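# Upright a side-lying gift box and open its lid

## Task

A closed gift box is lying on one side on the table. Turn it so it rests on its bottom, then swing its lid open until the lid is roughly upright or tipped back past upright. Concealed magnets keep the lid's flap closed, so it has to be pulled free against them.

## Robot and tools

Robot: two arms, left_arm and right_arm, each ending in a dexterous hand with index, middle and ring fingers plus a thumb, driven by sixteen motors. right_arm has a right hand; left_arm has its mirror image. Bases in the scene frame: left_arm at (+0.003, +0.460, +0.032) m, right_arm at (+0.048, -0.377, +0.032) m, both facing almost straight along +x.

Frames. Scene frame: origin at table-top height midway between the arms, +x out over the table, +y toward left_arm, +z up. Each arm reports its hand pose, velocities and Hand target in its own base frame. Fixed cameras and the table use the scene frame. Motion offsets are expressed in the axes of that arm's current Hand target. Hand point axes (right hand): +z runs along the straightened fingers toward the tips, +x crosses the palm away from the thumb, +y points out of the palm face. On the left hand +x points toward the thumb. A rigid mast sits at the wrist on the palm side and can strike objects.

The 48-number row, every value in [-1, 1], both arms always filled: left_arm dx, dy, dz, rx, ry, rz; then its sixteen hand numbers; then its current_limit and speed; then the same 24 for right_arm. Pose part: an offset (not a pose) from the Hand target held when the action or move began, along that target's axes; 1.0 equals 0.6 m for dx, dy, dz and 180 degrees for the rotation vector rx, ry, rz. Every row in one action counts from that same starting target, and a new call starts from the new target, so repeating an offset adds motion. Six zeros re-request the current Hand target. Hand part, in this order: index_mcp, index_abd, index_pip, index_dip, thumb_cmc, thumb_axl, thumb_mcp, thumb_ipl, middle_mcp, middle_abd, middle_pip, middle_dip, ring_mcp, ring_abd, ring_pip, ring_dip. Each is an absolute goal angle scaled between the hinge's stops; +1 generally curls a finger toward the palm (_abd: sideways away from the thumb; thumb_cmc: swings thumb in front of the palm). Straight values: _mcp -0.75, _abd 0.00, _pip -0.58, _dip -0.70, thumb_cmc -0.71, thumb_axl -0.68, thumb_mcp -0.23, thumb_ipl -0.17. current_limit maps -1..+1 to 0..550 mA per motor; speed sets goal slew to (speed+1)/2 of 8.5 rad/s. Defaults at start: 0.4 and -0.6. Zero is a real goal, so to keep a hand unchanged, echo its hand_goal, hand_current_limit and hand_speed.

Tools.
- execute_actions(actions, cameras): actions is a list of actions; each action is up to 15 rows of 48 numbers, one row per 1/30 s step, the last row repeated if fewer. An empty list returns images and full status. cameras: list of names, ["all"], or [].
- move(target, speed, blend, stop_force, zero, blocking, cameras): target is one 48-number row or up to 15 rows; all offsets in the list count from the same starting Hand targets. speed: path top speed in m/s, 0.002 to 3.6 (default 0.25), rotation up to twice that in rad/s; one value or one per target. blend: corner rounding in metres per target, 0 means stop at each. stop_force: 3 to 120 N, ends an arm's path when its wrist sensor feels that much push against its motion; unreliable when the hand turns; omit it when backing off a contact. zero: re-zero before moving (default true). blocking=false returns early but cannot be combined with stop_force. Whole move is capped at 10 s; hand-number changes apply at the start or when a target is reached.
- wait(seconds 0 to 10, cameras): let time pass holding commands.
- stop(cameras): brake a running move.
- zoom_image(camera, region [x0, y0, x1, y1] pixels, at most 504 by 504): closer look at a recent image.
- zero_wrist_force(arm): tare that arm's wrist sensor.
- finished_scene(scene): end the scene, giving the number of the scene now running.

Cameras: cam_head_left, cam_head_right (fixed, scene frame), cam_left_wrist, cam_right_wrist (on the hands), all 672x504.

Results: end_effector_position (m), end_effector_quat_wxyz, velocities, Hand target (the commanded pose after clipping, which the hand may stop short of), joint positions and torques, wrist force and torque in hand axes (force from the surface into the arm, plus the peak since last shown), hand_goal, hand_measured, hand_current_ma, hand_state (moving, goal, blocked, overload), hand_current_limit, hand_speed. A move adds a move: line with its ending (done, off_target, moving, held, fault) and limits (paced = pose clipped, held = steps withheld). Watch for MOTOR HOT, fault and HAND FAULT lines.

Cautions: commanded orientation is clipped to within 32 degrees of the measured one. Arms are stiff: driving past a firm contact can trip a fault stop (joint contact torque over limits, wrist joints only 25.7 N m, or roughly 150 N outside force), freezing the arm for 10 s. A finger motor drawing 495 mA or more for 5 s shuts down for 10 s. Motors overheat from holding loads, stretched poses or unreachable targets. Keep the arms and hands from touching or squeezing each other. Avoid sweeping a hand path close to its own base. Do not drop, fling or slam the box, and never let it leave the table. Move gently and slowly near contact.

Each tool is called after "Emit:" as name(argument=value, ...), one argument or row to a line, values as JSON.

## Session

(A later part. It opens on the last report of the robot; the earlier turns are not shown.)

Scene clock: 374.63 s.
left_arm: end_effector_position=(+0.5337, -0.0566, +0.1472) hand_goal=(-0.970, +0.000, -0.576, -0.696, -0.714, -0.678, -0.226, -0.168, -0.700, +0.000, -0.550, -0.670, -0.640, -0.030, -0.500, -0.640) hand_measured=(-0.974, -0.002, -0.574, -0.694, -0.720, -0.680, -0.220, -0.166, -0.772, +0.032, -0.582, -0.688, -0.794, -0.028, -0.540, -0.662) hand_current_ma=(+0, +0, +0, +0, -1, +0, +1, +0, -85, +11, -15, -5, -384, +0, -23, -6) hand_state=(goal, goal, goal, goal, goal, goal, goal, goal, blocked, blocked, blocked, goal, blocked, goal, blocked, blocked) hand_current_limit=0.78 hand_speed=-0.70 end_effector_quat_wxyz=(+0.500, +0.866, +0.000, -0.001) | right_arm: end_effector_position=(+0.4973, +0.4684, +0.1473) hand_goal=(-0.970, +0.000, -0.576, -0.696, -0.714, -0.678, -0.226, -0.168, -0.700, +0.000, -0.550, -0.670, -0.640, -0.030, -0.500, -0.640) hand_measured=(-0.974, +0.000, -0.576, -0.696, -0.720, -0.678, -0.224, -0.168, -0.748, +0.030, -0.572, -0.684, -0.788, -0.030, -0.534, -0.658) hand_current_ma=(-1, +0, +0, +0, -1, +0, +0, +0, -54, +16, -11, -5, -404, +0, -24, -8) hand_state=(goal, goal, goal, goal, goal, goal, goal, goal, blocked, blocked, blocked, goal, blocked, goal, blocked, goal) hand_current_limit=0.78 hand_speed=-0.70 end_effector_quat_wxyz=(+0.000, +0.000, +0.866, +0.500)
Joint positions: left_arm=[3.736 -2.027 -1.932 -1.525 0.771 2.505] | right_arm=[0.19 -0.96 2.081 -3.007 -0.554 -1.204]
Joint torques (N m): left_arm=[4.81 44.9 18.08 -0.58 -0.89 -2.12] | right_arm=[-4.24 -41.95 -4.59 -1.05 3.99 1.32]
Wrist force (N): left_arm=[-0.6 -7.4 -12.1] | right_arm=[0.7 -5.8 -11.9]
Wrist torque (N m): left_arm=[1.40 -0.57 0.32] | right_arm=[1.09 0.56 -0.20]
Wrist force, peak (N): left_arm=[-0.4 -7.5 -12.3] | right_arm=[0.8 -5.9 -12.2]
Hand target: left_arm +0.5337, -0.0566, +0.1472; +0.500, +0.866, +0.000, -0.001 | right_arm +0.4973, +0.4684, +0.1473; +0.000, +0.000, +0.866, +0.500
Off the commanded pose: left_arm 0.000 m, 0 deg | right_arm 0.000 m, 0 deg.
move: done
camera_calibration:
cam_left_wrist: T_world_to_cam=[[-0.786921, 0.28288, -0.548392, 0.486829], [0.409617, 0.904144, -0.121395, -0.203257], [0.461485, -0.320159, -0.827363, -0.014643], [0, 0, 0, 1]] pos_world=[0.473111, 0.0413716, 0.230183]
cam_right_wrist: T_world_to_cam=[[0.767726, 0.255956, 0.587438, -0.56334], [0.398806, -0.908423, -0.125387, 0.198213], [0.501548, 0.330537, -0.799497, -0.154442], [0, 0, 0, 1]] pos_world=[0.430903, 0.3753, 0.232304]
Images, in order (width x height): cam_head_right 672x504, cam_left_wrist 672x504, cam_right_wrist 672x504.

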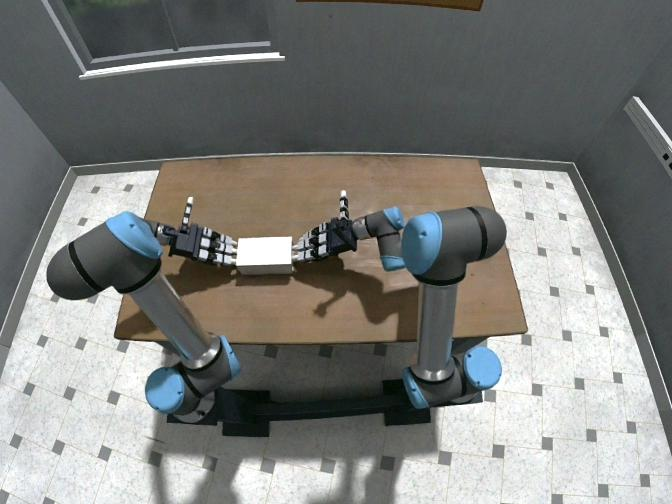

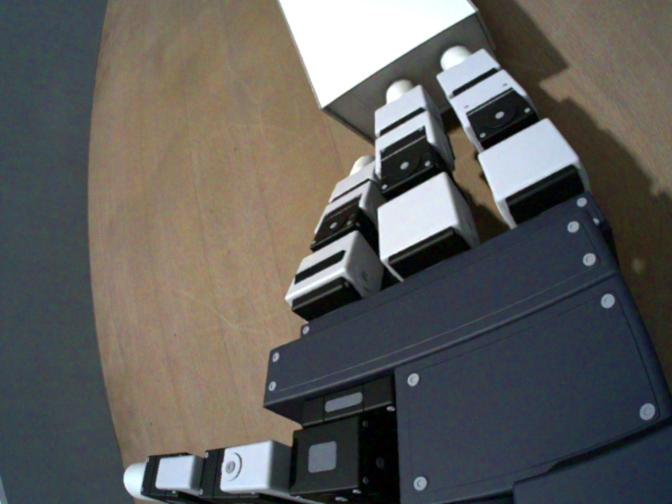

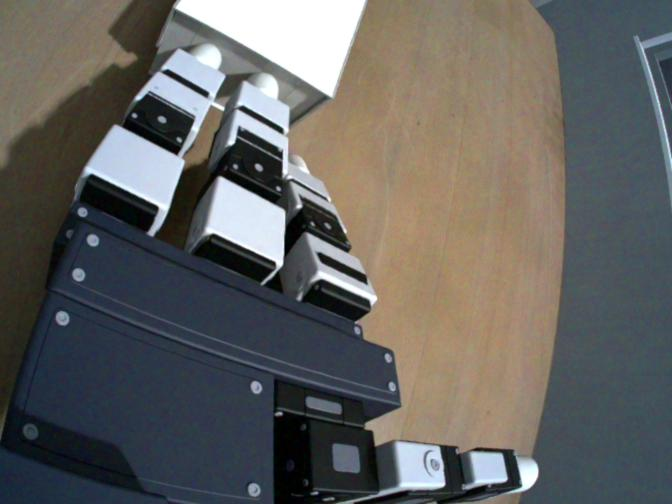

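Emit:
move(
  target=[0,0,0,0,0,0,-0.97,0,-0.576,-0.696,-0.714,-0.678,-0.226,-0.168,-0.70,0,-0.55,-0.67,-0.64,0.4,-0.50,-0.64,0.78,-0.8, 0,0,0,0,0,0,-0.97,0,-0.576,-0.696,-0.714,-0.678,-0.226,-0.168,-0.70,0,-0.55,-0.67,-0.64,0.4,-0.50,-0.64,0.78,-0.8],
  cameras=["cam_head_right","cam_left_wrist","cam_right_wrist"],
)

Emit:
zoom_image(
  camera="cam_right_wrist",
  region=[100, 0, 400, 160],
)

Emit:
zoom_image(
  camera="cam_head_right",
  region=[200, 200, 340, 310],
)

Scene clock: 378.87 s.
left_arm: end_effector_position=(+0.5337, -0.0566, +0.1472) hand_goal=(-0.970, +0.000, -0.576, -0.696, -0.714, -0.678, -0.226, -0.168, -0.700, +0.000, -0.550, -0.670, -0.640, +0.400, -0.500, -0.640) hand_measured=(-0.974, -0.002, -0.574, -0.694, -0.720, -0.680, -0.220, -0.166, -0.772, +0.062, -0.582, -0.688, -0.722, +0.380, -0.542, -0.662) hand_current_ma=(+0, +0, +0, +0, -1, +0, +1, +0, -85, +43, -15, -5, -107, -4, -24, -7) hand_state=(goal, goal, goal, goal, goal, goal, goal, goal, blocked, blocked, blocked, goal, blocked, blocked, blocked, blocked) hand_current_limit=0.78 hand_speed=-0.80 end_effector_quat_wxyz=(+0.500, +0.866, +0.000, -0.001) | right_arm: end_effector_position=(+0.4973, +0.4684, +0.1473) hand_goal=(-0.970, +0.000, -0.576, -0.696, -0.714, -0.678, -0.226, -0.168, -0.700, +0.000, -0.550, -0.670, -0.640, +0.400, -0.500, -0.640) hand_measured=(-0.974, +0.000, -0.576, -0.696, -0.720, -0.678, -0.224, -0.168, -0.748, +0.050, -0.572, -0.684, -0.726, +0.372, -0.534, -0.658) hand_current_ma=(-1, +0, +0, +0, -1, +0, +0, +0, -54, +40, -11, -5, -151, -13, -25, -8) hand_state=(goal, goal, goal, goal, goal, goal, goal, goal, blocked, blocked, blocked, goal, blocked, blocked, blocked, goal) hand_current_limit=0.78 hand_speed=-0.80 end_effector_quat_wxyz=(+0.000, +0.000, +0.866, +0.500)
Joint positions: left_arm=[3.736 -2.027 -1.932 -1.525 0.771 2.505] | right_arm=[0.19 -0.96 2.081 -3.007 -0.554 -1.204]
Joint torques (N m): left_arm=[4.02 45.01 17.49 0.36 -2.2 -1.81] | right_arm=[8.69 -41.45 -6.65 -2.9 1.74 1.05]
Wrist force (N): left_arm=[0.0 -5.2 -7.5] | right_arm=[-0.2 -4.0 -6.4]
Wrist torque (N m): left_arm=[0.87 -0.30 0.32] | right_arm=[0.57 0.22 -0.25]
Wrist force, peak (N): left_arm=[-0.5 -7.3 -12.6] | right_arm=[0.7 -5.8 -12.4]
Hand target: left_arm +0.5337, -0.0566, +0.1472; +0.500, +0.866, +0.000, -0.001 | right_arm +0.4973, +0.4684, +0.1473; +0.000, +0.000, +0.866, +0.500
Off the commanded pose: left_arm 0.000 m, 0 deg | right_arm 0.000 m, 0 deg.
move: done
camera_calibration:
cam_left_wrist: T_world_to_cam=[[-0.786885, 0.282854, -0.548457, 0.486828], [0.409597, 0.904158, -0.121361, -0.203256], [0.461564, -0.320144, -0.827325, -0.0146897], [0, 0, 0, 1]] pos_world=[0.473111, 0.0413717, 0.230184]
cam_right_wrist: T_world_to_cam=[[0.767726, 0.255956, 0.587438, -0.56334], [0.398806, -0.908423, -0.125387, 0.198213], [0.501548, 0.330537, -0.799497, -0.154442], [0, 0, 0, 1]] pos_world=[0.430903, 0.3753, 0.232304]
Images, in order (width x height): cam_head_right 672x504, cam_left_wrist 672x504, cam_right_wrist 672x504.

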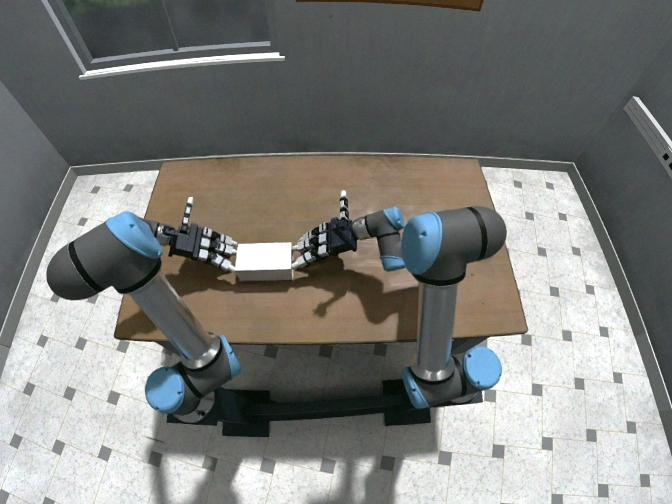

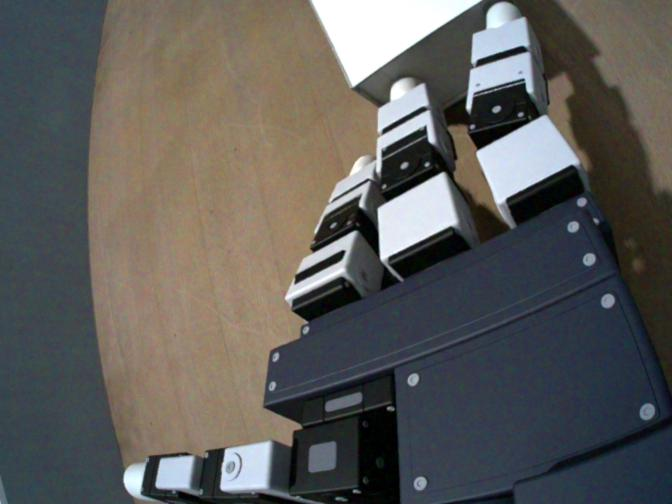

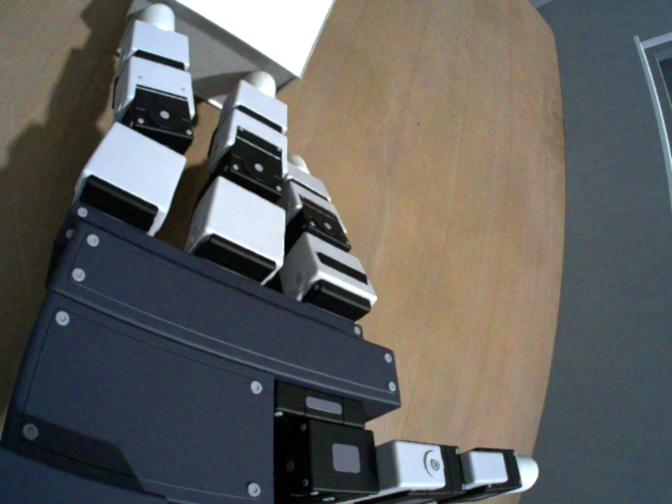

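Scaled by 1.680 from the camera's 672x504 image, which has a finer 960x720 frame.

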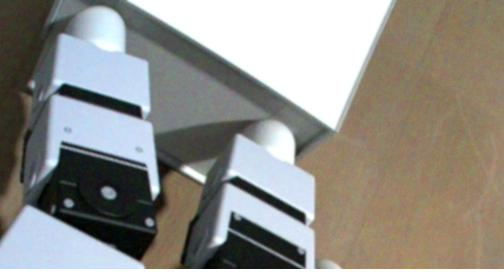

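Scaled by 3.600 from the camera's 672x504 image, which has a finer 960x720 frame.

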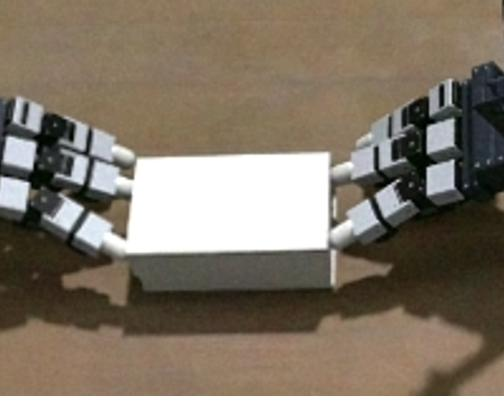

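Emit:
move(
  target=[
    [0,-0.0167,-0.0289,0,0,0,-0.97,0,-0.576,-0.696,-0.714,-0.678,-0.226,-0.168,-0.97,0,-0.576,-0.696,-0.754,0,-0.576,-0.696,0.6,-0.5, 0,-0.0167,-0.0289,0,0,0,-0.97,0,-0.576,-0.696,-0.714,-0.678,-0.226,-0.168,-0.97,0,-0.576,-0.696,-0.754,0,-0.576,-0.696,0.6,-0.5],
    [-0.0483,-0.0167,-0.0289,0,0,0,-0.754,0.09,-0.576,-0.696,-0.714,-0.678,-0.226,-0.168,-0.97,0,-0.576,-0.696,-0.754,-0.06,-0.576,-0.696,0.6,-0.5, 0.0483,-0.0167,-0.0289,0,0,0,-0.754,0.09,-0.576,-0.696,-0.714,-0.678,-0.226,-0.168,-0.97,0,-0.576,-0.696,-0.754,-0.06,-0.576,-0.696,0.6,-0.5],
  ],
  speed=0.12,
  blend=0.001,
  cameras=["cam_head_left","cam_head_right","cam_left_wrist","cam_right_wrist"],
)

Emit:
zoom_image(
  camera="cam_right_wrist",
  region=[100, 0, 400, 180],
)

Emit:
zoom_image(
  camera="cam_left_wrist",
  region=[260, 0, 560, 180],
)

Emit:
zoom_image(
  camera="cam_head_left",
  region=[200, 200, 340, 310],
)

Scene clock: 408.33 s.
left_arm: end_effector_position=(+0.5047, -0.0365, +0.1472) hand_goal=(-0.754, +0.090, -0.576, -0.696, -0.714, -0.678, -0.226, -0.168, -0.970, +0.000, -0.576, -0.696, -0.754, -0.060, -0.576, -0.696) hand_measured=(-0.770, +0.086, -0.576, -0.694, -0.720, -0.680, -0.220, -0.166, -0.974, +0.004, -0.582, -0.694, -0.760, -0.056, -0.576, -0.694) hand_current_ma=(-4, +0, +0, +0, -1, +0, +1, +0, +0, +0, -1, +0, -1, +0, +0, +0) hand_state=(goal, goal, goal, goal, goal, goal, goal, goal, goal, goal, goal, goal, goal, goal, goal, goal) hand_current_limit=0.60 hand_speed=-0.50 end_effector_quat_wxyz=(+0.500, +0.866, +0.000, -0.001) | right_arm: end_effector_position=(+0.4684, +0.4483, +0.1473) hand_goal=(-0.754, +0.090, -0.576, -0.696, -0.714, -0.678, -0.226, -0.168, -0.970, +0.000, -0.576, -0.696, -0.754, -0.060, -0.576, -0.696) hand_measured=(-0.772, +0.086, -0.576, -0.696, -0.720, -0.678, -0.224, -0.168, -0.974, +0.004, -0.576, -0.694, -0.762, -0.056, -0.576, -0.694) hand_current_ma=(-8, +0, +0, +0, -1, +0, +0, +0, -1, +0, +0, +0, -2, +0, +0, +0) hand_state=(goal, goal, goal, goal, goal, goal, goal, goal, goal, goal, goal, goal, goal, goal, goal, goal) hand_current_limit=0.60 hand_speed=-0.50 end_effector_quat_wxyz=(+0.000, +0.000, +0.866, +0.500)
Joint positions: left_arm=[3.801 -1.992 -1.98 -1.557 0.817 2.568] | right_arm=[0.16 -1.014 2.186 -3.011 -0.545 -1.259]
Joint torques (N m): left_arm=[11.58 45.54 6.98 -0.49 1.18 2.01] | right_arm=[9.24 -43.15 -3.2 -4.67 -0.8 1.4]
Wrist force (N): left_arm=[0.3 -1.7 -0.5] | right_arm=[0.4 -0.3 -0.4]
Wrist torque (N m): left_arm=[0.05 -0.02 0.02] | right_arm=[-0.16 -0.01 0.03]
Wrist force, peak (N): left_arm=[0.0 -5.4 -7.8] | right_arm=[0.0 -4.3 -6.5]
Hand target: left_arm +0.5047, -0.0365, +0.1472; +0.500, +0.866, +0.000, -0.001 | right_arm +0.4684, +0.4484, +0.1473; +0.000, +0.000, +0.866, +0.500
Off the commanded pose: left_arm 0.000 m, 0 deg | right_arm 0.000 m, 0 deg.
move: done
camera_calibration:
cam_left_wrist: T_world_to_cam=[[-0.786885, 0.282854, -0.548457, 0.458323], [0.409597, 0.904158, -0.121361, -0.209552], [0.461564, -0.320144, -0.827325, 0.00513058], [0, 0, 0, 1]] pos_world=[0.444111, 0.0614717, 0.230184]
cam_right_wrist: T_world_to_cam=[[0.767703, 0.256009, 0.587444, -0.536019], [0.39885, -0.908408, -0.125354, 0.191448], [0.501547, 0.330537, -0.799497, -0.133304], [0, 0, 0, 1]] pos_world=[0.402003, 0.355201, 0.232304]

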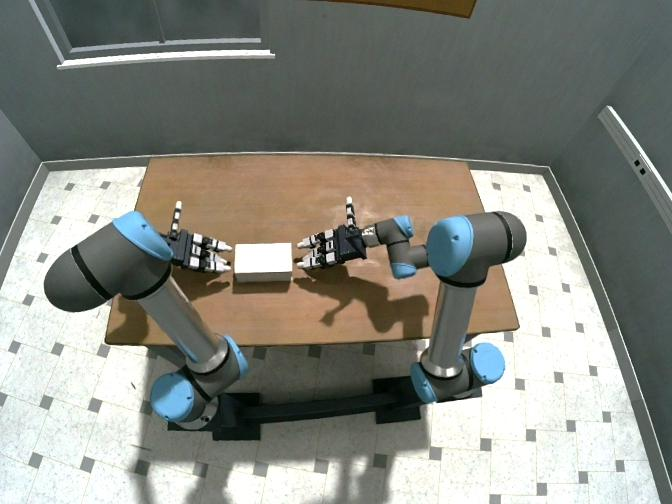

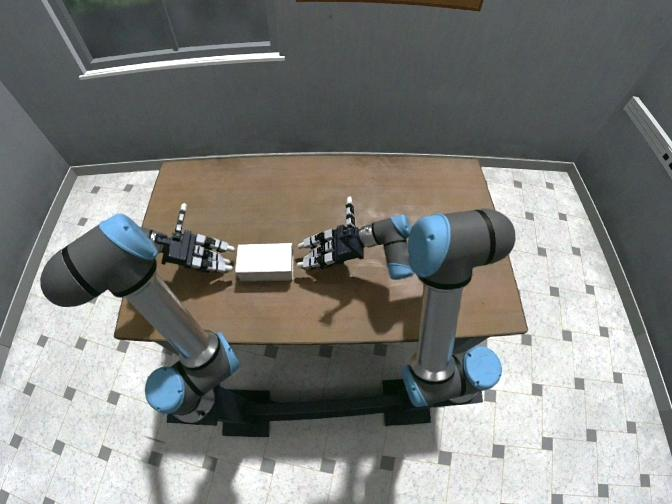

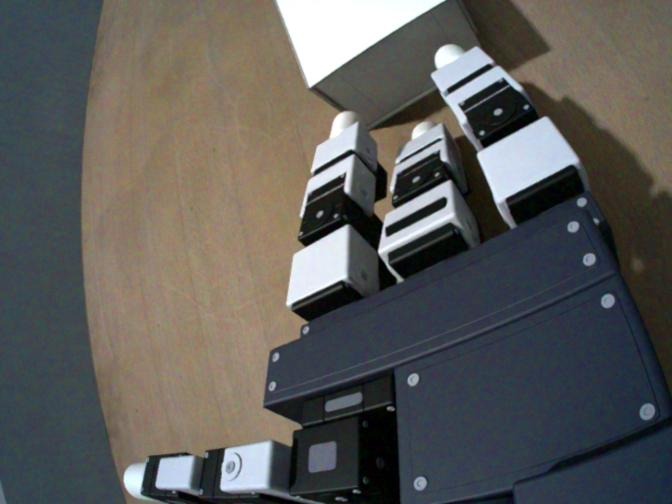

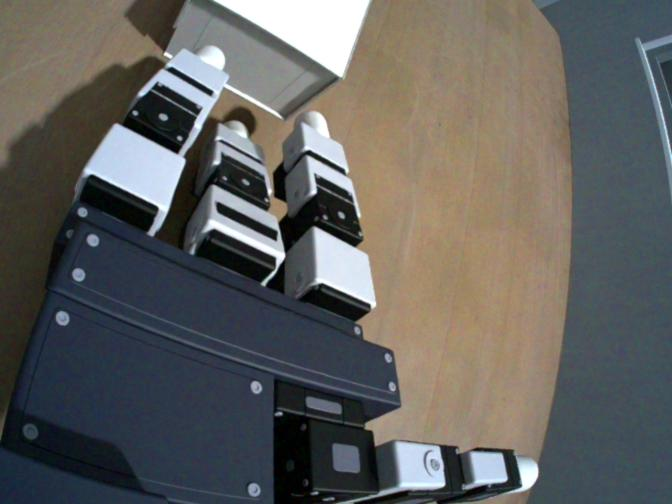

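Scaled by 1.680 from the camera's 672x504 image, which has a finer 960x720 frame.

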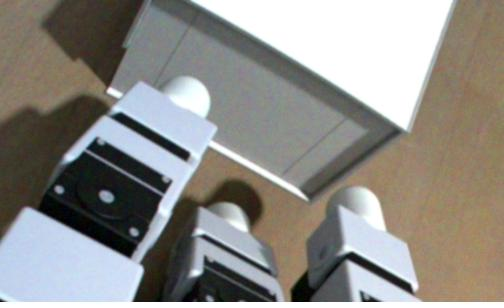

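Scaled by 1.680 from the camera's 672x504 image, which has a finer 960x720 frame.

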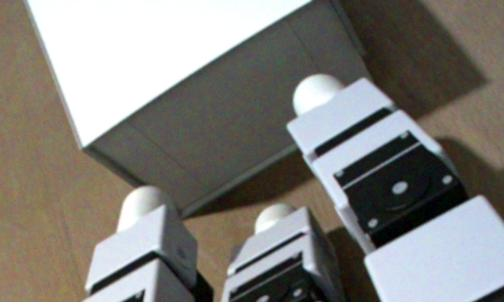

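Scaled by 3.600 from the camera's 672x504 image, which has a finer 960x720 frame.

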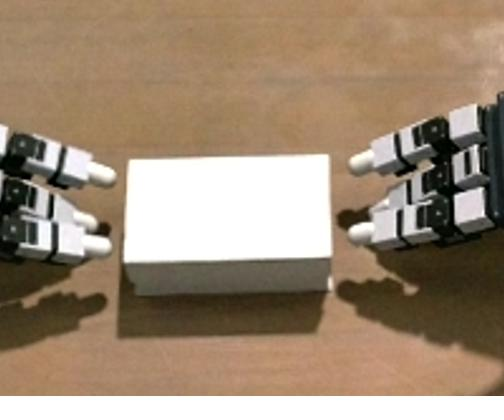

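Emit:
move(
  target=[-0.0067,0,0,0,0,0,-0.754,0.09,-0.576,-0.696,-0.714,-0.678,-0.226,-0.168,-0.97,0,-0.576,-0.696,-0.754,-0.06,-0.576,-0.696,0.6,-0.5, 0.0267,0,0,0,0,0,-0.754,0.09,-0.576,-0.696,-0.714,-0.678,-0.226,-0.168,-0.97,0,-0.576,-0.696,-0.754,-0.06,-0.576,-0.696,0.6,-0.5],
  speed=0.1,
)

Emit:
move(
  target=[0,0.0417,0.0722,0,0,0,-0.754,0.09,-0.576,-0.696,-0.714,-0.678,-0.226,-0.168,-0.97,0,-0.576,-0.696,-0.754,-0.06,-0.576,-0.696,0.6,-0.5, 0,0.0417,0.0722,0,0,0,-0.754,0.09,-0.576,-0.696,-0.714,-0.678,-0.226,-0.168,-0.97,0,-0.576,-0.696,-0.754,-0.06,-0.576,-0.696,0.6,-0.5],
  speed=0.025,
  stop_force=4,
  cameras=["cam_head_left","cam_left_wrist","cam_right_wrist"],
)

Emit:
zoom_image(
  camera="cam_right_wrist",
  region=[100, 0, 400, 180],
)

Emit:
zoom_image(
  camera="cam_left_wrist",
  region=[260, 0, 560, 180],
)

Emit:
zoom_image(
  camera="cam_head_left",
  region=[200, 200, 340, 310],
)

Scene clock: 425.87 s.
left_arm: end_effector_position=(+0.5007, -0.0365, +0.1472) hand_goal=(-0.754, +0.090, -0.576, -0.696, -0.714, -0.678, -0.226, -0.168, -0.970, +0.000, -0.576, -0.696, -0.754, -0.060, -0.576, -0.696) hand_measured=(-0.770, +0.086, -0.576, -0.694, -0.720, -0.680, -0.220, -0.166, -0.974, +0.004, -0.582, -0.694, -0.760, -0.056, -0.576, -0.694) hand_current_ma=(-4, +0, +0, +0, -1, +0, +1, +0, +0, +0, -1, +0, -1, +0, +0, +0) hand_state=(goal, goal, goal, goal, goal, goal, goal, goal, goal, goal, goal, goal, goal, goal, goal, goal) hand_current_limit=0.60 hand_speed=-0.50 end_effector_quat_wxyz=(+0.500, +0.866, +0.000, -0.001) | right_arm: end_effector_position=(+0.4525, +0.4483, +0.1473) hand_goal=(-0.754, +0.090, -0.576, -0.696, -0.714, -0.678, -0.226, -0.168, -0.970, +0.000, -0.576, -0.696, -0.754, -0.060, -0.576, -0.696) hand_measured=(-0.772, +0.086, -0.576, -0.696, -0.720, -0.678, -0.224, -0.168, -0.974, +0.004, -0.576, -0.694, -0.762, -0.056, -0.576, -0.694) hand_current_ma=(-8, +0, +0, +0, -1, +0, +0, +0, -1, +0, +0, +0, -2, +0, +0, +0) hand_state=(goal, goal, goal, goal, goal, goal, goal, goal, goal, goal, goal, goal, goal, goal, goal, goal) hand_current_limit=0.60 hand_speed=-0.50 end_effector_quat_wxyz=(+0.000, +0.000, +0.866, +0.500)
Joint positions: left_arm=[3.805 -1.985 -1.99 -1.556 0.821 2.573] | right_arm=[0.166 -1.028 2.226 -3.046 -0.547 -1.249]
Joint torques (N m): left_arm=[12.08 45.39 7.68 2.18 1.12 2.1] | right_arm=[8.79 -42 -4.04 -4.88 -1.2 1.41]
Wrist force (N): left_arm=[0.2 -1.8 -0.8] | right_arm=[0.0 -0.2 -0.5]
Wrist torque (N m): left_arm=[0.06 -0.01 0.03] | right_arm=[-0.12 0.06 0.01]
Wrist force, peak (N): left_arm=[0.3 -2.2 -0.7] | right_arm=[0.4 -0.5 -0.6]
Hand target: left_arm +0.5007, -0.0365, +0.1472; +0.500, +0.866, +0.000, -0.001 | right_arm +0.4523, +0.4483, +0.1473; +0.000, +0.000, +0.866, +0.500
Off the commanded pose: left_arm 0.000 m, 0 deg | right_arm 0.000 m, 0 deg.
move: done

Scene clock: 427.83 s.
left_arm: end_effector_position=(+0.5006, -0.0554, +0.1473) hand_goal=(-0.754, +0.090, -0.576, -0.696, -0.714, -0.678, -0.226, -0.168, -0.970, +0.000, -0.576, -0.696, -0.754, -0.060, -0.576, -0.696) hand_measured=(-0.770, +0.088, -0.576, -0.694, -0.720, -0.680, -0.220, -0.166, -0.974, +0.004, -0.582, -0.694, -0.764, -0.058, -0.576, -0.688) hand_current_ma=(-4, +0, +0, +0, -1, +0, +1, +0, +0, +0, -1, +0, -2, +0, +0, +1) hand_state=(goal, goal, goal, goal, goal, goal, goal, goal, goal, goal, goal, goal, goal, goal, goal, goal) hand_current_limit=0.60 hand_speed=-0.50 end_effector_quat_wxyz=(+0.500, +0.866, +0.000, -0.001) | right_arm: end_effector_position=(+0.4523, +0.4672, +0.1473) hand_goal=(-0.754, +0.090, -0.576, -0.696, -0.714, -0.678, -0.226, -0.168, -0.970, +0.000, -0.576, -0.696, -0.754, -0.060, -0.576, -0.696) hand_measured=(-0.772, +0.086, -0.576, -0.696, -0.720, -0.678, -0.224, -0.168, -0.974, +0.004, -0.576, -0.694, -0.766, -0.058, -0.574, -0.686) hand_current_ma=(-8, +0, +0, +0, -1, +0, +0, +0, -1, +0, +0, +0, -4, +0, +0, +2) hand_state=(goal, goal, goal, goal, goal, goal, goal, goal, goal, goal, goal, goal, goal, goal, goal, goal) hand_current_limit=0.60 hand_speed=-0.50 end_effector_quat_wxyz=(+0.000, +0.000, +0.866, +0.500)
Joint positions: left_arm=[3.775 -1.972 -2.016 -1.523 0.799 2.544] | right_arm=[0.206 -1.001 2.197 -3.106 -0.559 -1.176]
Joint torques (N m): left_arm=[10.17 20.08 21.16 -0.72 0.96 1.97] | right_arm=[-9.24 -43.05 -2.99 -0.72 4.31 -1.58]
Wrist force (N): left_arm=[0.0 -2.0 -5.5] | right_arm=[0.3 -0.5 -3.2]
Wrist torque (N m): left_arm=[0.40 -0.35 0.01] | right_arm=[0.03 0.26 0.16]
Wrist force, peak (N): left_arm=[-0.9 -3.2 -23.2] | right_arm=[1.5 -2.1 -21.8]
Hand target: left_arm +0.5006, -0.0554, +0.1473; +0.500, +0.866, +0.000, -0.001 (not the last commanded pose) | right_arm +0.4523, +0.4672, +0.1473; +0.000, +0.000, +0.866, +0.500 (not the last commanded pose)
Off the commanded pose: left_arm 0.031 m, 0 deg | right_arm 0.031 m, 0 deg.
move: contact (left_arm, right_arm)
camera_calibration:
cam_left_wrist: T_world_to_cam=[[-0.786886, 0.282918, -0.548422, 0.460566], [0.4097, 0.904101, -0.121441, -0.190837], [0.461471, -0.320249, -0.827336, 0.00105649], [0, 0, 0, 1]] pos_world=[0.440111, 0.0425714, 0.230283]
cam_right_wrist: T_world_to_cam=[[0.767697, 0.256302, 0.587325, -0.528578], [0.399127, -0.908289, -0.125335, 0.214883], [0.501337, 0.330636, -0.799588, -0.131411], [0, 0, 0, 1]] pos_world=[0.385904, 0.374101, 0.232305]
Images, in order (width x height): cam_head_left 672x504, cam_left_wrist 672x504, cam_right_wrist 672x504.

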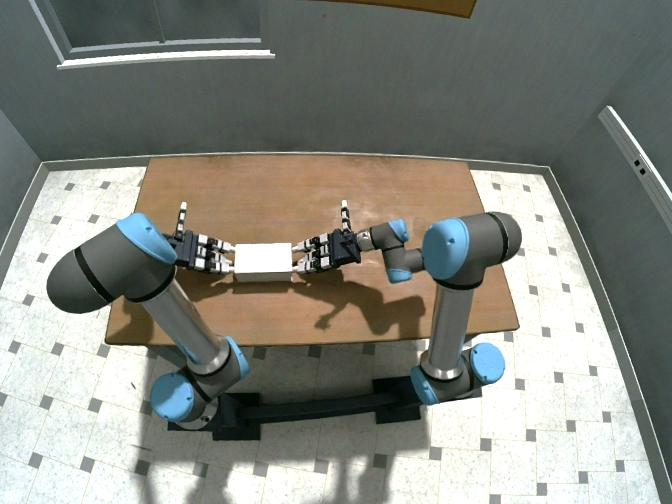

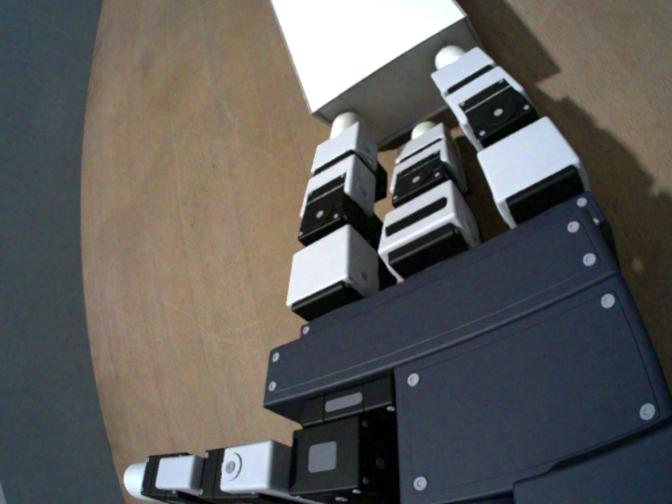

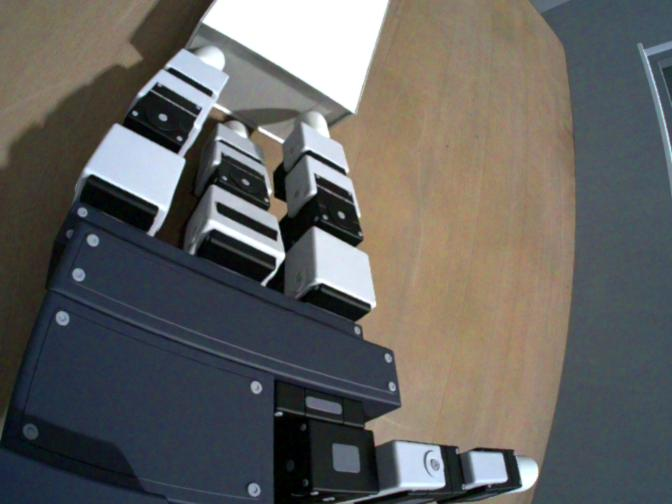

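Scaled by 1.680 from the camera's 672x504 image, which has a finer 960x720 frame.

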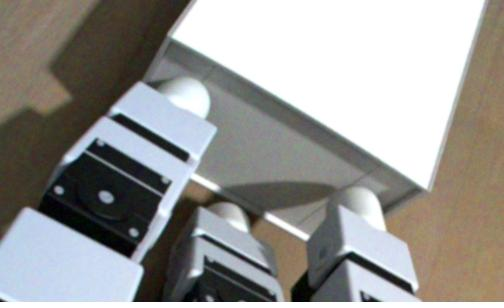

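Scaled by 1.680 from the camera's 672x504 image, which has a finer 960x720 frame.

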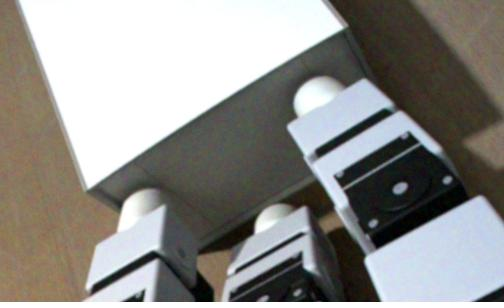

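Scaled by 3.600 from the camera's 672x504 image, which has a finer 960x720 frame.

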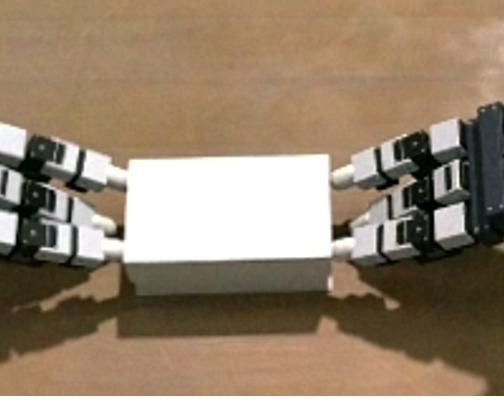

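Emit:
move(
  target=[0,0.0003,0.0005,0,0,0,-0.66,0.09,-0.52,-0.65,-0.714,-0.678,-0.226,-0.168,-0.97,0,-0.576,-0.696,-0.66,-0.06,-0.52,-0.65,0.78,-0.7, 0,0.0003,0.0005,0,0,0,-0.66,0.09,-0.52,-0.65,-0.714,-0.678,-0.226,-0.168,-0.97,0,-0.576,-0.696,-0.66,-0.06,-0.52,-0.65,0.78,-0.7],
  speed=0.05,
)

Emit:
move(
  target=[0,0,0,0,0,0,-0.66,-0.3,-0.52,-0.65,-0.714,-0.678,-0.226,-0.168,-0.97,0,-0.576,-0.696,-0.65,0.4,-0.51,-0.64,0.78,-0.8, 0,0,0,0,0,0,-0.66,-0.3,-0.52,-0.65,-0.714,-0.678,-0.226,-0.168,-0.97,0,-0.576,-0.696,-0.65,0.4,-0.51,-0.64,0.78,-0.8],
  cameras=["cam_head_left","cam_left_wrist","cam_right_wrist"],
)

Emit:
zoom_image(
  camera="cam_right_wrist",
  region=[100, 0, 400, 180],
)

Emit:
zoom_image(
  camera="cam_left_wrist",
  region=[260, 0, 560, 180],
)

Emit:
zoom_image(
  camera="cam_head_left",
  region=[200, 200, 340, 310],
)

Scene clock: 437.37 s.
left_arm: end_effector_position=(+0.5006, -0.0557, +0.1472) hand_goal=(-0.660, +0.090, -0.520, -0.650, -0.714, -0.678, -0.226, -0.168, -0.970, +0.000, -0.576, -0.696, -0.660, -0.060, -0.520, -0.650) hand_measured=(-0.762, +0.086, -0.566, -0.678, -0.720, -0.680, -0.220, -0.166, -0.974, +0.004, -0.582, -0.694, -0.760, -0.060, -0.570, -0.678) hand_current_ma=(-167, +0, -29, -11, -1, +0, +1, +0, +0, +0, -1, +0, -163, +0, -35, -11) hand_state=(blocked, goal, blocked, blocked, goal, goal, goal, goal, goal, goal, goal, goal, blocked, goal, blocked, blocked) hand_current_limit=0.78 hand_speed=-0.70 end_effector_quat_wxyz=(+0.500, +0.866, +0.000, -0.001) | right_arm: end_effector_position=(+0.4523, +0.4675, +0.1474) hand_goal=(-0.660, +0.090, -0.520, -0.650, -0.714, -0.678, -0.226, -0.168, -0.970, +0.000, -0.576, -0.696, -0.660, -0.060, -0.520, -0.650) hand_measured=(-0.750, +0.088, -0.558, -0.672, -0.720, -0.678, -0.224, -0.168, -0.974, +0.004, -0.576, -0.694, -0.764, -0.058, -0.568, -0.678) hand_current_ma=(-166, +0, -29, -11, -1, +0, +0, +0, -1, +0, +0, +0, -215, +0, -47, -17) hand_state=(blocked, goal, blocked, blocked, goal, goal, goal, goal, goal, goal, goal, goal, blocked, goal, blocked, blocked) hand_current_limit=0.78 hand_speed=-0.70 end_effector_quat_wxyz=(+0.000, +0.000, +0.866, +0.500)
Joint positions: left_arm=[3.775 -1.972 -2.016 -1.523 0.799 2.544] | right_arm=[0.206 -1.001 2.197 -3.107 -0.559 -1.175]
Joint torques (N m): left_arm=[-16.82 43.41 3.06 0.4 -4.13 -2.39] | right_arm=[14.36 -18.92 -18.44 -4.91 0.49 1.43]
Wrist force (N): left_arm=[0.9 -9.0 -10.9] | right_arm=[0.0 -6.9 -10.6]
Wrist torque (N m): left_arm=[1.47 -0.23 0.29] | right_arm=[1.05 0.34 -0.15]
Wrist force, peak (N): left_arm=[0.9 -9.0 -10.9] | right_arm=[0.0 -6.9 -10.6]
Hand target: left_arm +0.5006, -0.0558, +0.1473; +0.500, +0.866, +0.000, -0.001 | right_arm +0.4523, +0.4676, +0.1473; +0.000, +0.000, +0.866, +0.500
Off the commanded pose: left_arm 0.000 m, 0 deg | right_arm 0.000 m, 0 deg.
move: done

Scene clock: 437.90 s.
left_arm: end_effector_position=(+0.5006, -0.0558, +0.1473) hand_goal=(-0.660, -0.300, -0.520, -0.650, -0.714, -0.678, -0.226, -0.168, -0.970, +0.000, -0.576, -0.696, -0.650, +0.400, -0.510, -0.640) hand_measured=(-0.762, +0.068, -0.566, -0.678, -0.720, -0.680, -0.220, -0.166, -0.974, +0.004, -0.582, -0.694, -0.760, -0.028, -0.570, -0.678) hand_current_ma=(-167, +489, -29, -11, -1, +0, +1, +0, +0, +0, -1, +0, -197, -489, -50, -21) hand_state=(blocked, blocked, blocked, blocked, goal, goal, goal, goal, goal, goal, goal, goal, blocked, blocked, blocked, blocked) hand_current_limit=0.78 hand_speed=-0.80 end_effector_quat_wxyz=(+0.500, +0.866, +0.000, -0.001) | right_arm: end_effector_position=(+0.4523, +0.4676, +0.1473) hand_goal=(-0.660, -0.300, -0.520, -0.650, -0.714, -0.678, -0.226, -0.168, -0.970, +0.000, -0.576, -0.696, -0.650, +0.400, -0.510, -0.640) hand_measured=(-0.750, +0.044, -0.558, -0.672, -0.720, -0.678, -0.224, -0.168, -0.974, +0.004, -0.576, -0.694, -0.764, -0.024, -0.568, -0.678) hand_current_ma=(-166, +489, -31, -11, -1, +0, +0, +0, -1, +0, +0, +0, -254, -487, -66, -30) hand_state=(blocked, blocked, blocked, blocked, goal, goal, goal, goal, goal, goal, goal, goal, blocked, blocked, blocked, blocked) hand_current_limit=0.78 hand_speed=-0.80 end_effector_quat_wxyz=(+0.000, +0.000, +0.866, +0.500)
Joint positions: left_arm=[3.775 -1.972 -2.017 -1.523 0.799 2.544] | right_arm=[0.207 -1.001 2.197 -3.107 -0.559 -1.175]
Joint torques (N m): left_arm=[-17.97 42.62 2.2 -0.05 -3.98 -2.26] | right_arm=[15.46 -18.42 -17.25 -4.56 0.98 1.48]
Wrist force (N): left_arm=[1.2 -9.8 -14.1] | right_arm=[-0.4 -7.7 -13.7]
Wrist torque (N m): left_arm=[1.73 -0.42 0.35] | right_arm=[1.30 0.36 -0.21]
Wrist force, peak (N): left_arm=[1.1 -9.9 -14.1] | right_arm=[-0.3 -7.5 -14.1]
Hand target: left_arm +0.5006, -0.0558, +0.1473; +0.500, +0.866, +0.000, -0.001 | right_arm +0.4523, +0.4676, +0.1473; +0.000, +0.000, +0.866, +0.500
Off the commanded pose: left_arm 0.000 m, 0 deg | right_arm 0.000 m, 0 deg.
move: done
camera_calibration:
cam_left_wrist: T_world_to_cam=[[-0.786886, 0.282918, -0.548422, 0.460679], [0.4097, 0.904101, -0.121441, -0.190475], [0.461471, -0.320249, -0.827336, 0.000928391], [0, 0, 0, 1]] pos_world=[0.440111, 0.0421714, 0.230283]
cam_right_wrist: T_world_to_cam=[[0.767697, 0.256302, 0.587325, -0.528655], [0.399127, -0.908289, -0.125335, 0.215155], [0.501337, 0.330636, -0.799588, -0.13151], [0, 0, 0, 1]] pos_world=[0.385904, 0.374401, 0.232305]
Images, in order (width x height): cam_head_left 672x504, cam_left_wrist 672x504, cam_right_wrist 672x504.

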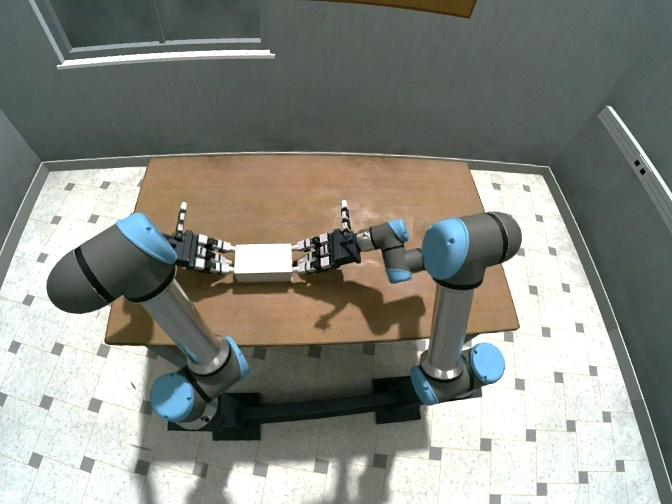

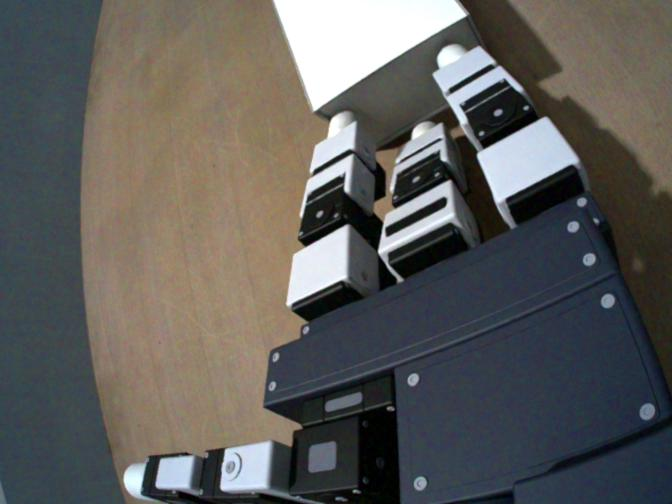

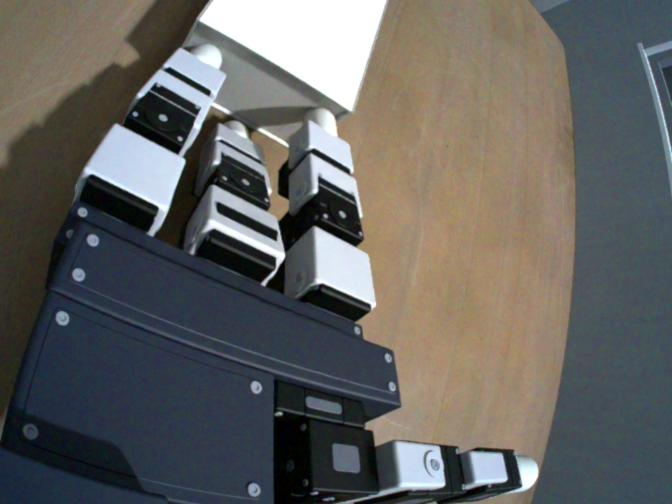

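Scaled by 1.680 from the camera's 672x504 image, which has a finer 960x720 frame.

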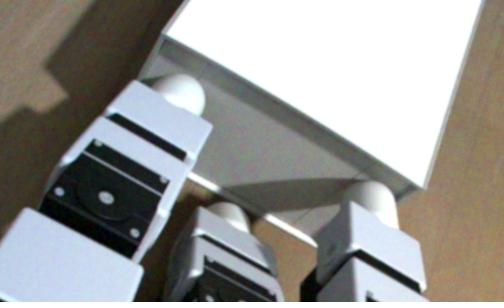

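Scaled by 1.680 from the camera's 672x504 image, which has a finer 960x720 frame.

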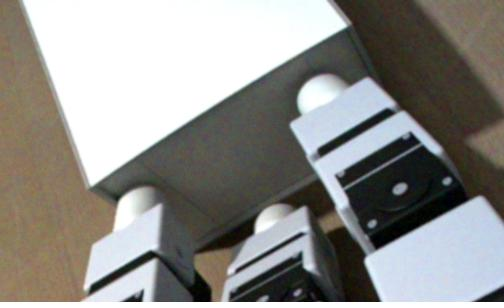

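Scaled by 3.600 from the camera's 672x504 image, which has a finer 960x720 frame.

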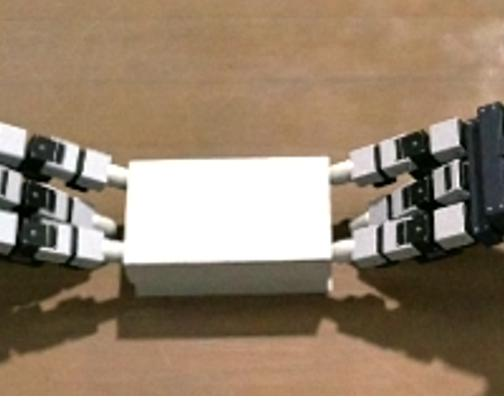

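Emit:
move(
  target=[0,0,0,0,0,0,-0.68,-0.12,-0.53,-0.66,-0.714,-0.678,-0.226,-0.168,-0.97,0,-0.576,-0.696,-0.71,0.4,-0.55,-0.68,0.78,-0.8, 0,0,0,0,0,0,-0.68,-0.12,-0.53,-0.66,-0.714,-0.678,-0.226,-0.168,-0.97,0,-0.576,-0.696,-0.71,0.4,-0.55,-0.68,0.78,-0.8],
  cameras=["cam_head_left","cam_right_wrist"],
)

Emit:
zoom_image(
  camera="cam_right_wrist",
  region=[100, 0, 400, 180],
)

Emit:
zoom_image(
  camera="cam_head_left",
  region=[200, 200, 340, 310],
)

Scene clock: 443.03 s.
left_arm: end_effector_position=(+0.5006, -0.0558, +0.1473) hand_goal=(-0.680, -0.120, -0.530, -0.660, -0.714, -0.678, -0.226, -0.168, -0.970, +0.000, -0.576, -0.696, -0.710, +0.400, -0.550, -0.680) hand_measured=(-0.762, +0.068, -0.568, -0.680, -0.720, -0.680, -0.220, -0.166, -0.974, +0.004, -0.582, -0.694, -0.760, -0.028, -0.576, -0.688) hand_current_ma=(-108, +380, -20, -5, -1, +0, +1, +0, +0, +0, -1, +0, -41, -489, -9, -1) hand_state=(blocked, blocked, blocked, goal, goal, goal, goal, goal, goal, goal, goal, goal, blocked, blocked, blocked, goal) hand_current_limit=0.78 hand_speed=-0.80 end_effector_quat_wxyz=(+0.500, +0.866, +0.000, -0.001) | right_arm: end_effector_position=(+0.4523, +0.4676, +0.1473) hand_goal=(-0.680, -0.120, -0.530, -0.660, -0.714, -0.678, -0.226, -0.168, -0.970, +0.000, -0.576, -0.696, -0.710, +0.400, -0.550, -0.680) hand_measured=(-0.750, +0.044, -0.562, -0.672, -0.720, -0.678, -0.224, -0.168, -0.974, +0.004, -0.576, -0.694, -0.764, -0.024, -0.572, -0.686) hand_current_ma=(-105, +340, -21, -4, -1, +0, +0, +0, -1, +0, +0, +0, -65, -489, -11, -1) hand_state=(blocked, blocked, blocked, goal, goal, goal, goal, goal, goal, goal, goal, goal, blocked, blocked, blocked, goal) hand_current_limit=0.78 hand_speed=-0.80 end_effector_quat_wxyz=(+0.000, +0.000, +0.866, +0.500)
Joint positions: left_arm=[3.775 -1.972 -2.017 -1.523 0.799 2.544] | right_arm=[0.207 -1.001 2.197 -3.107 -0.559 -1.175]
Joint torques (N m): left_arm=[-18.94 38.07 1.41 -1.94 -3.14 -2.08] | right_arm=[15.95 -18.17 -12.51 -2 5.51 1.44]
Wrist force (N): left_arm=[1.1 -7.0 -15.0] | right_arm=[-0.4 -5.2 -15.1]
Wrist torque (N m): left_arm=[1.54 -0.51 0.23] | right_arm=[1.22 0.44 -0.12]
Wrist force, peak (N): left_arm=[1.1 -10.0 -14.4] | right_arm=[-0.4 -7.7 -14.2]
Hand target: left_arm +0.5006, -0.0558, +0.1473; +0.500, +0.866, +0.000, -0.001 | right_arm +0.4523, +0.4676, +0.1473; +0.000, +0.000, +0.866, +0.500
Off the commanded pose: left_arm 0.000 m, 0 deg | right_arm 0.000 m, 0 deg.
move: done
camera_calibration:
cam_right_wrist: T_world_to_cam=[[0.767697, 0.256302, 0.587325, -0.528655], [0.399127, -0.908289, -0.125335, 0.215155], [0.501337, 0.330636, -0.799588, -0.13151], [0, 0, 0, 1]] pos_world=[0.385904, 0.374401, 0.232305]
Images, in order (width x height): cam_head_left 672x504, cam_right_wrist 672x504.

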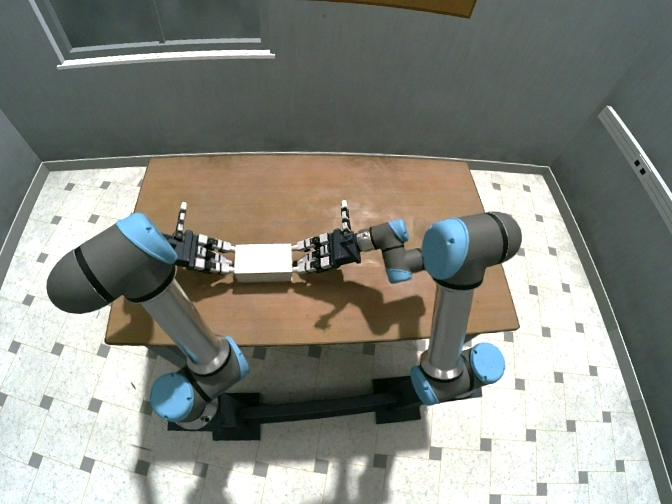

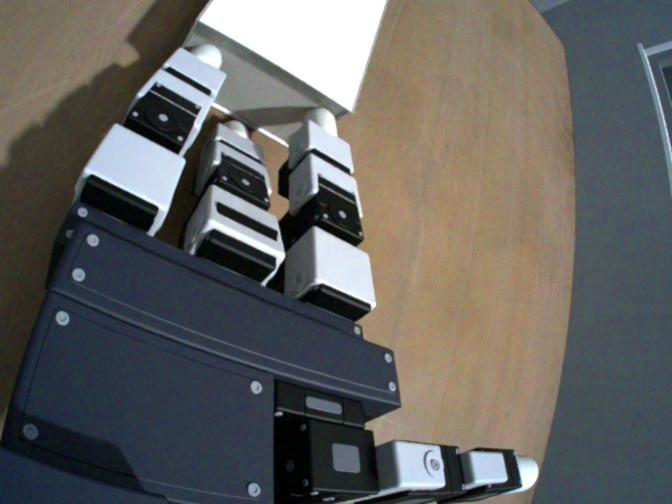

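Scaled by 1.680 from the camera's 672x504 image, which has a finer 960x720 frame.

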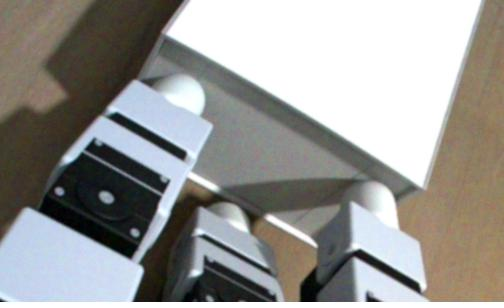

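Scaled by 3.600 from the camera's 672x504 image, which has a finer 960x720 frame.

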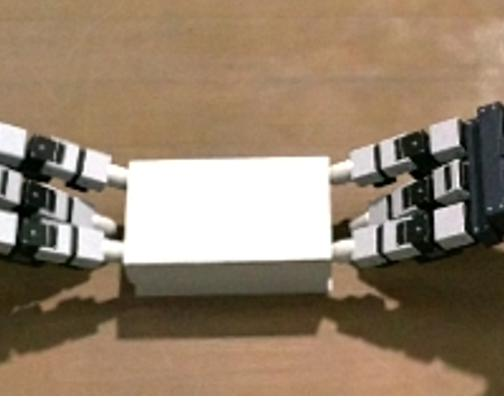

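Emit:
move(
  target=[0,-0.0005,-0.0009,0,0,0,-0.68,-0.12,-0.53,-0.66,-0.714,-0.678,-0.226,-0.168,-0.97,0,-0.576,-0.696,-0.69,0.2,-0.54,-0.67,0.78,-0.8, 0,-0.0005,-0.0009,0,0,0,-0.68,-0.12,-0.53,-0.66,-0.714,-0.678,-0.226,-0.168,-0.97,0,-0.576,-0.696,-0.69,0.2,-0.54,-0.67,0.78,-0.8],
  speed=0.02,
  cameras=["cam_head_left","cam_right_wrist"],
)

Emit:
zoom_image(
  camera="cam_right_wrist",
  region=[100, 0, 400, 180],
)

Emit:
zoom_image(
  camera="cam_head_left",
  region=[200, 200, 340, 310],
)

Scene clock: 451.87 s.
left_arm: end_effector_position=(+0.5006, -0.0552, +0.1473) hand_goal=(-0.680, -0.120, -0.530, -0.660, -0.714, -0.678, -0.226, -0.168, -0.970, +0.000, -0.576, -0.696, -0.690, +0.200, -0.540, -0.670) hand_measured=(-0.762, +0.050, -0.568, -0.680, -0.720, -0.680, -0.220, -0.166, -0.974, +0.004, -0.582, -0.694, -0.760, +0.090, -0.576, -0.686) hand_current_ma=(-108, +313, -20, -5, -1, +0, +1, +0, +0, +0, -1, +0, -80, -133, -17, -4) hand_state=(blocked, blocked, blocked, goal, goal, goal, goal, goal, goal, goal, goal, goal, blocked, blocked, blocked, goal) hand_current_limit=0.78 hand_speed=-0.80 end_effector_quat_wxyz=(+0.500, +0.866, +0.000, -0.001) | right_arm: end_effector_position=(+0.4523, +0.4670, +0.1473) hand_goal=(-0.680, -0.120, -0.530, -0.660, -0.714, -0.678, -0.226, -0.168, -0.970, +0.000, -0.576, -0.696, -0.690, +0.200, -0.540, -0.670) hand_measured=(-0.750, +0.020, -0.562, -0.672, -0.720, -0.678, -0.224, -0.168, -0.974, +0.004, -0.576, -0.694, -0.762, +0.062, -0.572, -0.684) hand_current_ma=(-105, +256, -21, -4, -1, +0, +0, +0, -1, +0, +0, +0, -110, -254, -22, -5) hand_state=(blocked, blocked, blocked, goal, goal, goal, goal, goal, goal, goal, goal, goal, blocked, blocked, blocked, goal) hand_current_limit=0.78 hand_speed=-0.80 end_effector_quat_wxyz=(+0.000, +0.000, +0.866, +0.500)
Joint positions: left_arm=[3.776 -1.973 -2.016 -1.524 0.799 2.545] | right_arm=[0.205 -1.002 2.198 -3.105 -0.559 -1.177]
Joint torques (N m): left_arm=[9.68 21.66 21.44 -1.14 0.44 1.99] | right_arm=[-8.12 -43.41 -3.07 -1.01 5.42 -1.61]
Wrist force (N): left_arm=[-0.1 -5.2 -4.5] | right_arm=[-0.6 -4.1 -4.1]
Wrist torque (N m): left_arm=[0.65 -0.25 0.08] | right_arm=[0.35 -0.02 0.01]
Wrist force, peak (N): left_arm=[1.3 -7.3 -16.0] | right_arm=[-1.1 -5.1 -15.3]
Hand target: left_arm +0.5006, -0.0552, +0.1473; +0.500, +0.866, +0.000, -0.001 | right_arm +0.4523, +0.4670, +0.1473; +0.000, +0.000, +0.866, +0.500
Off the commanded pose: left_arm 0.000 m, 0 deg | right_arm 0.000 m, 0 deg.
move: done
camera_calibration:
cam_right_wrist: T_world_to_cam=[[0.767697, 0.256302, 0.587325, -0.528501], [0.399127, -0.908289, -0.125335, 0.21461], [0.501337, 0.330636, -0.799588, -0.131312], [0, 0, 0, 1]] pos_world=[0.385904, 0.373801, 0.232305]
Images, in order (width x height): cam_head_left 672x504, cam_right_wrist 672x504.

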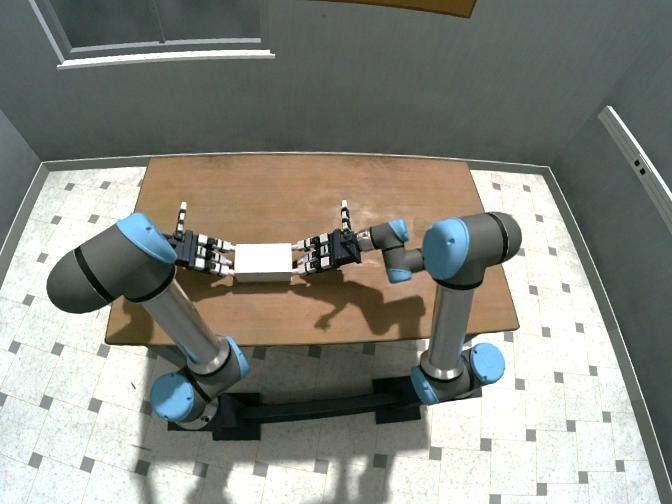

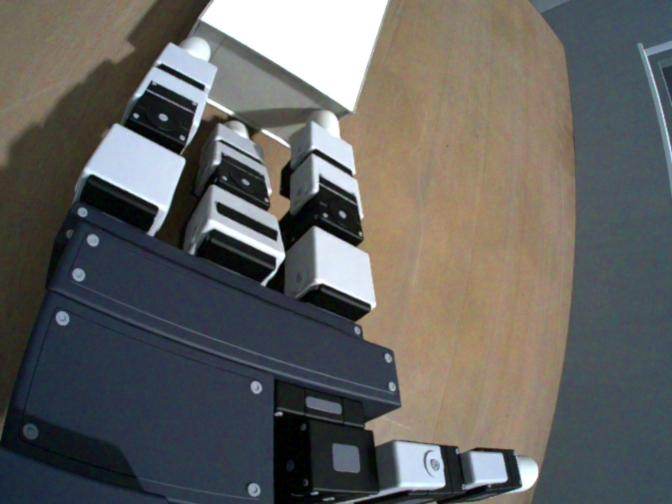

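Scaled by 1.680 from the camera's 672x504 image, which has a finer 960x720 frame.

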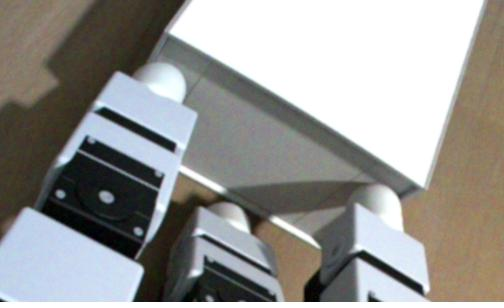

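Scaled by 3.600 from the camera's 672x504 image, which has a finer 960x720 frame.

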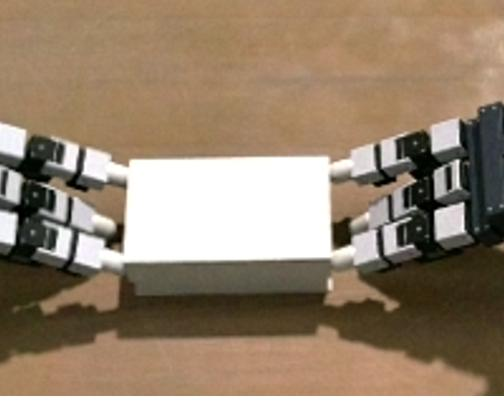

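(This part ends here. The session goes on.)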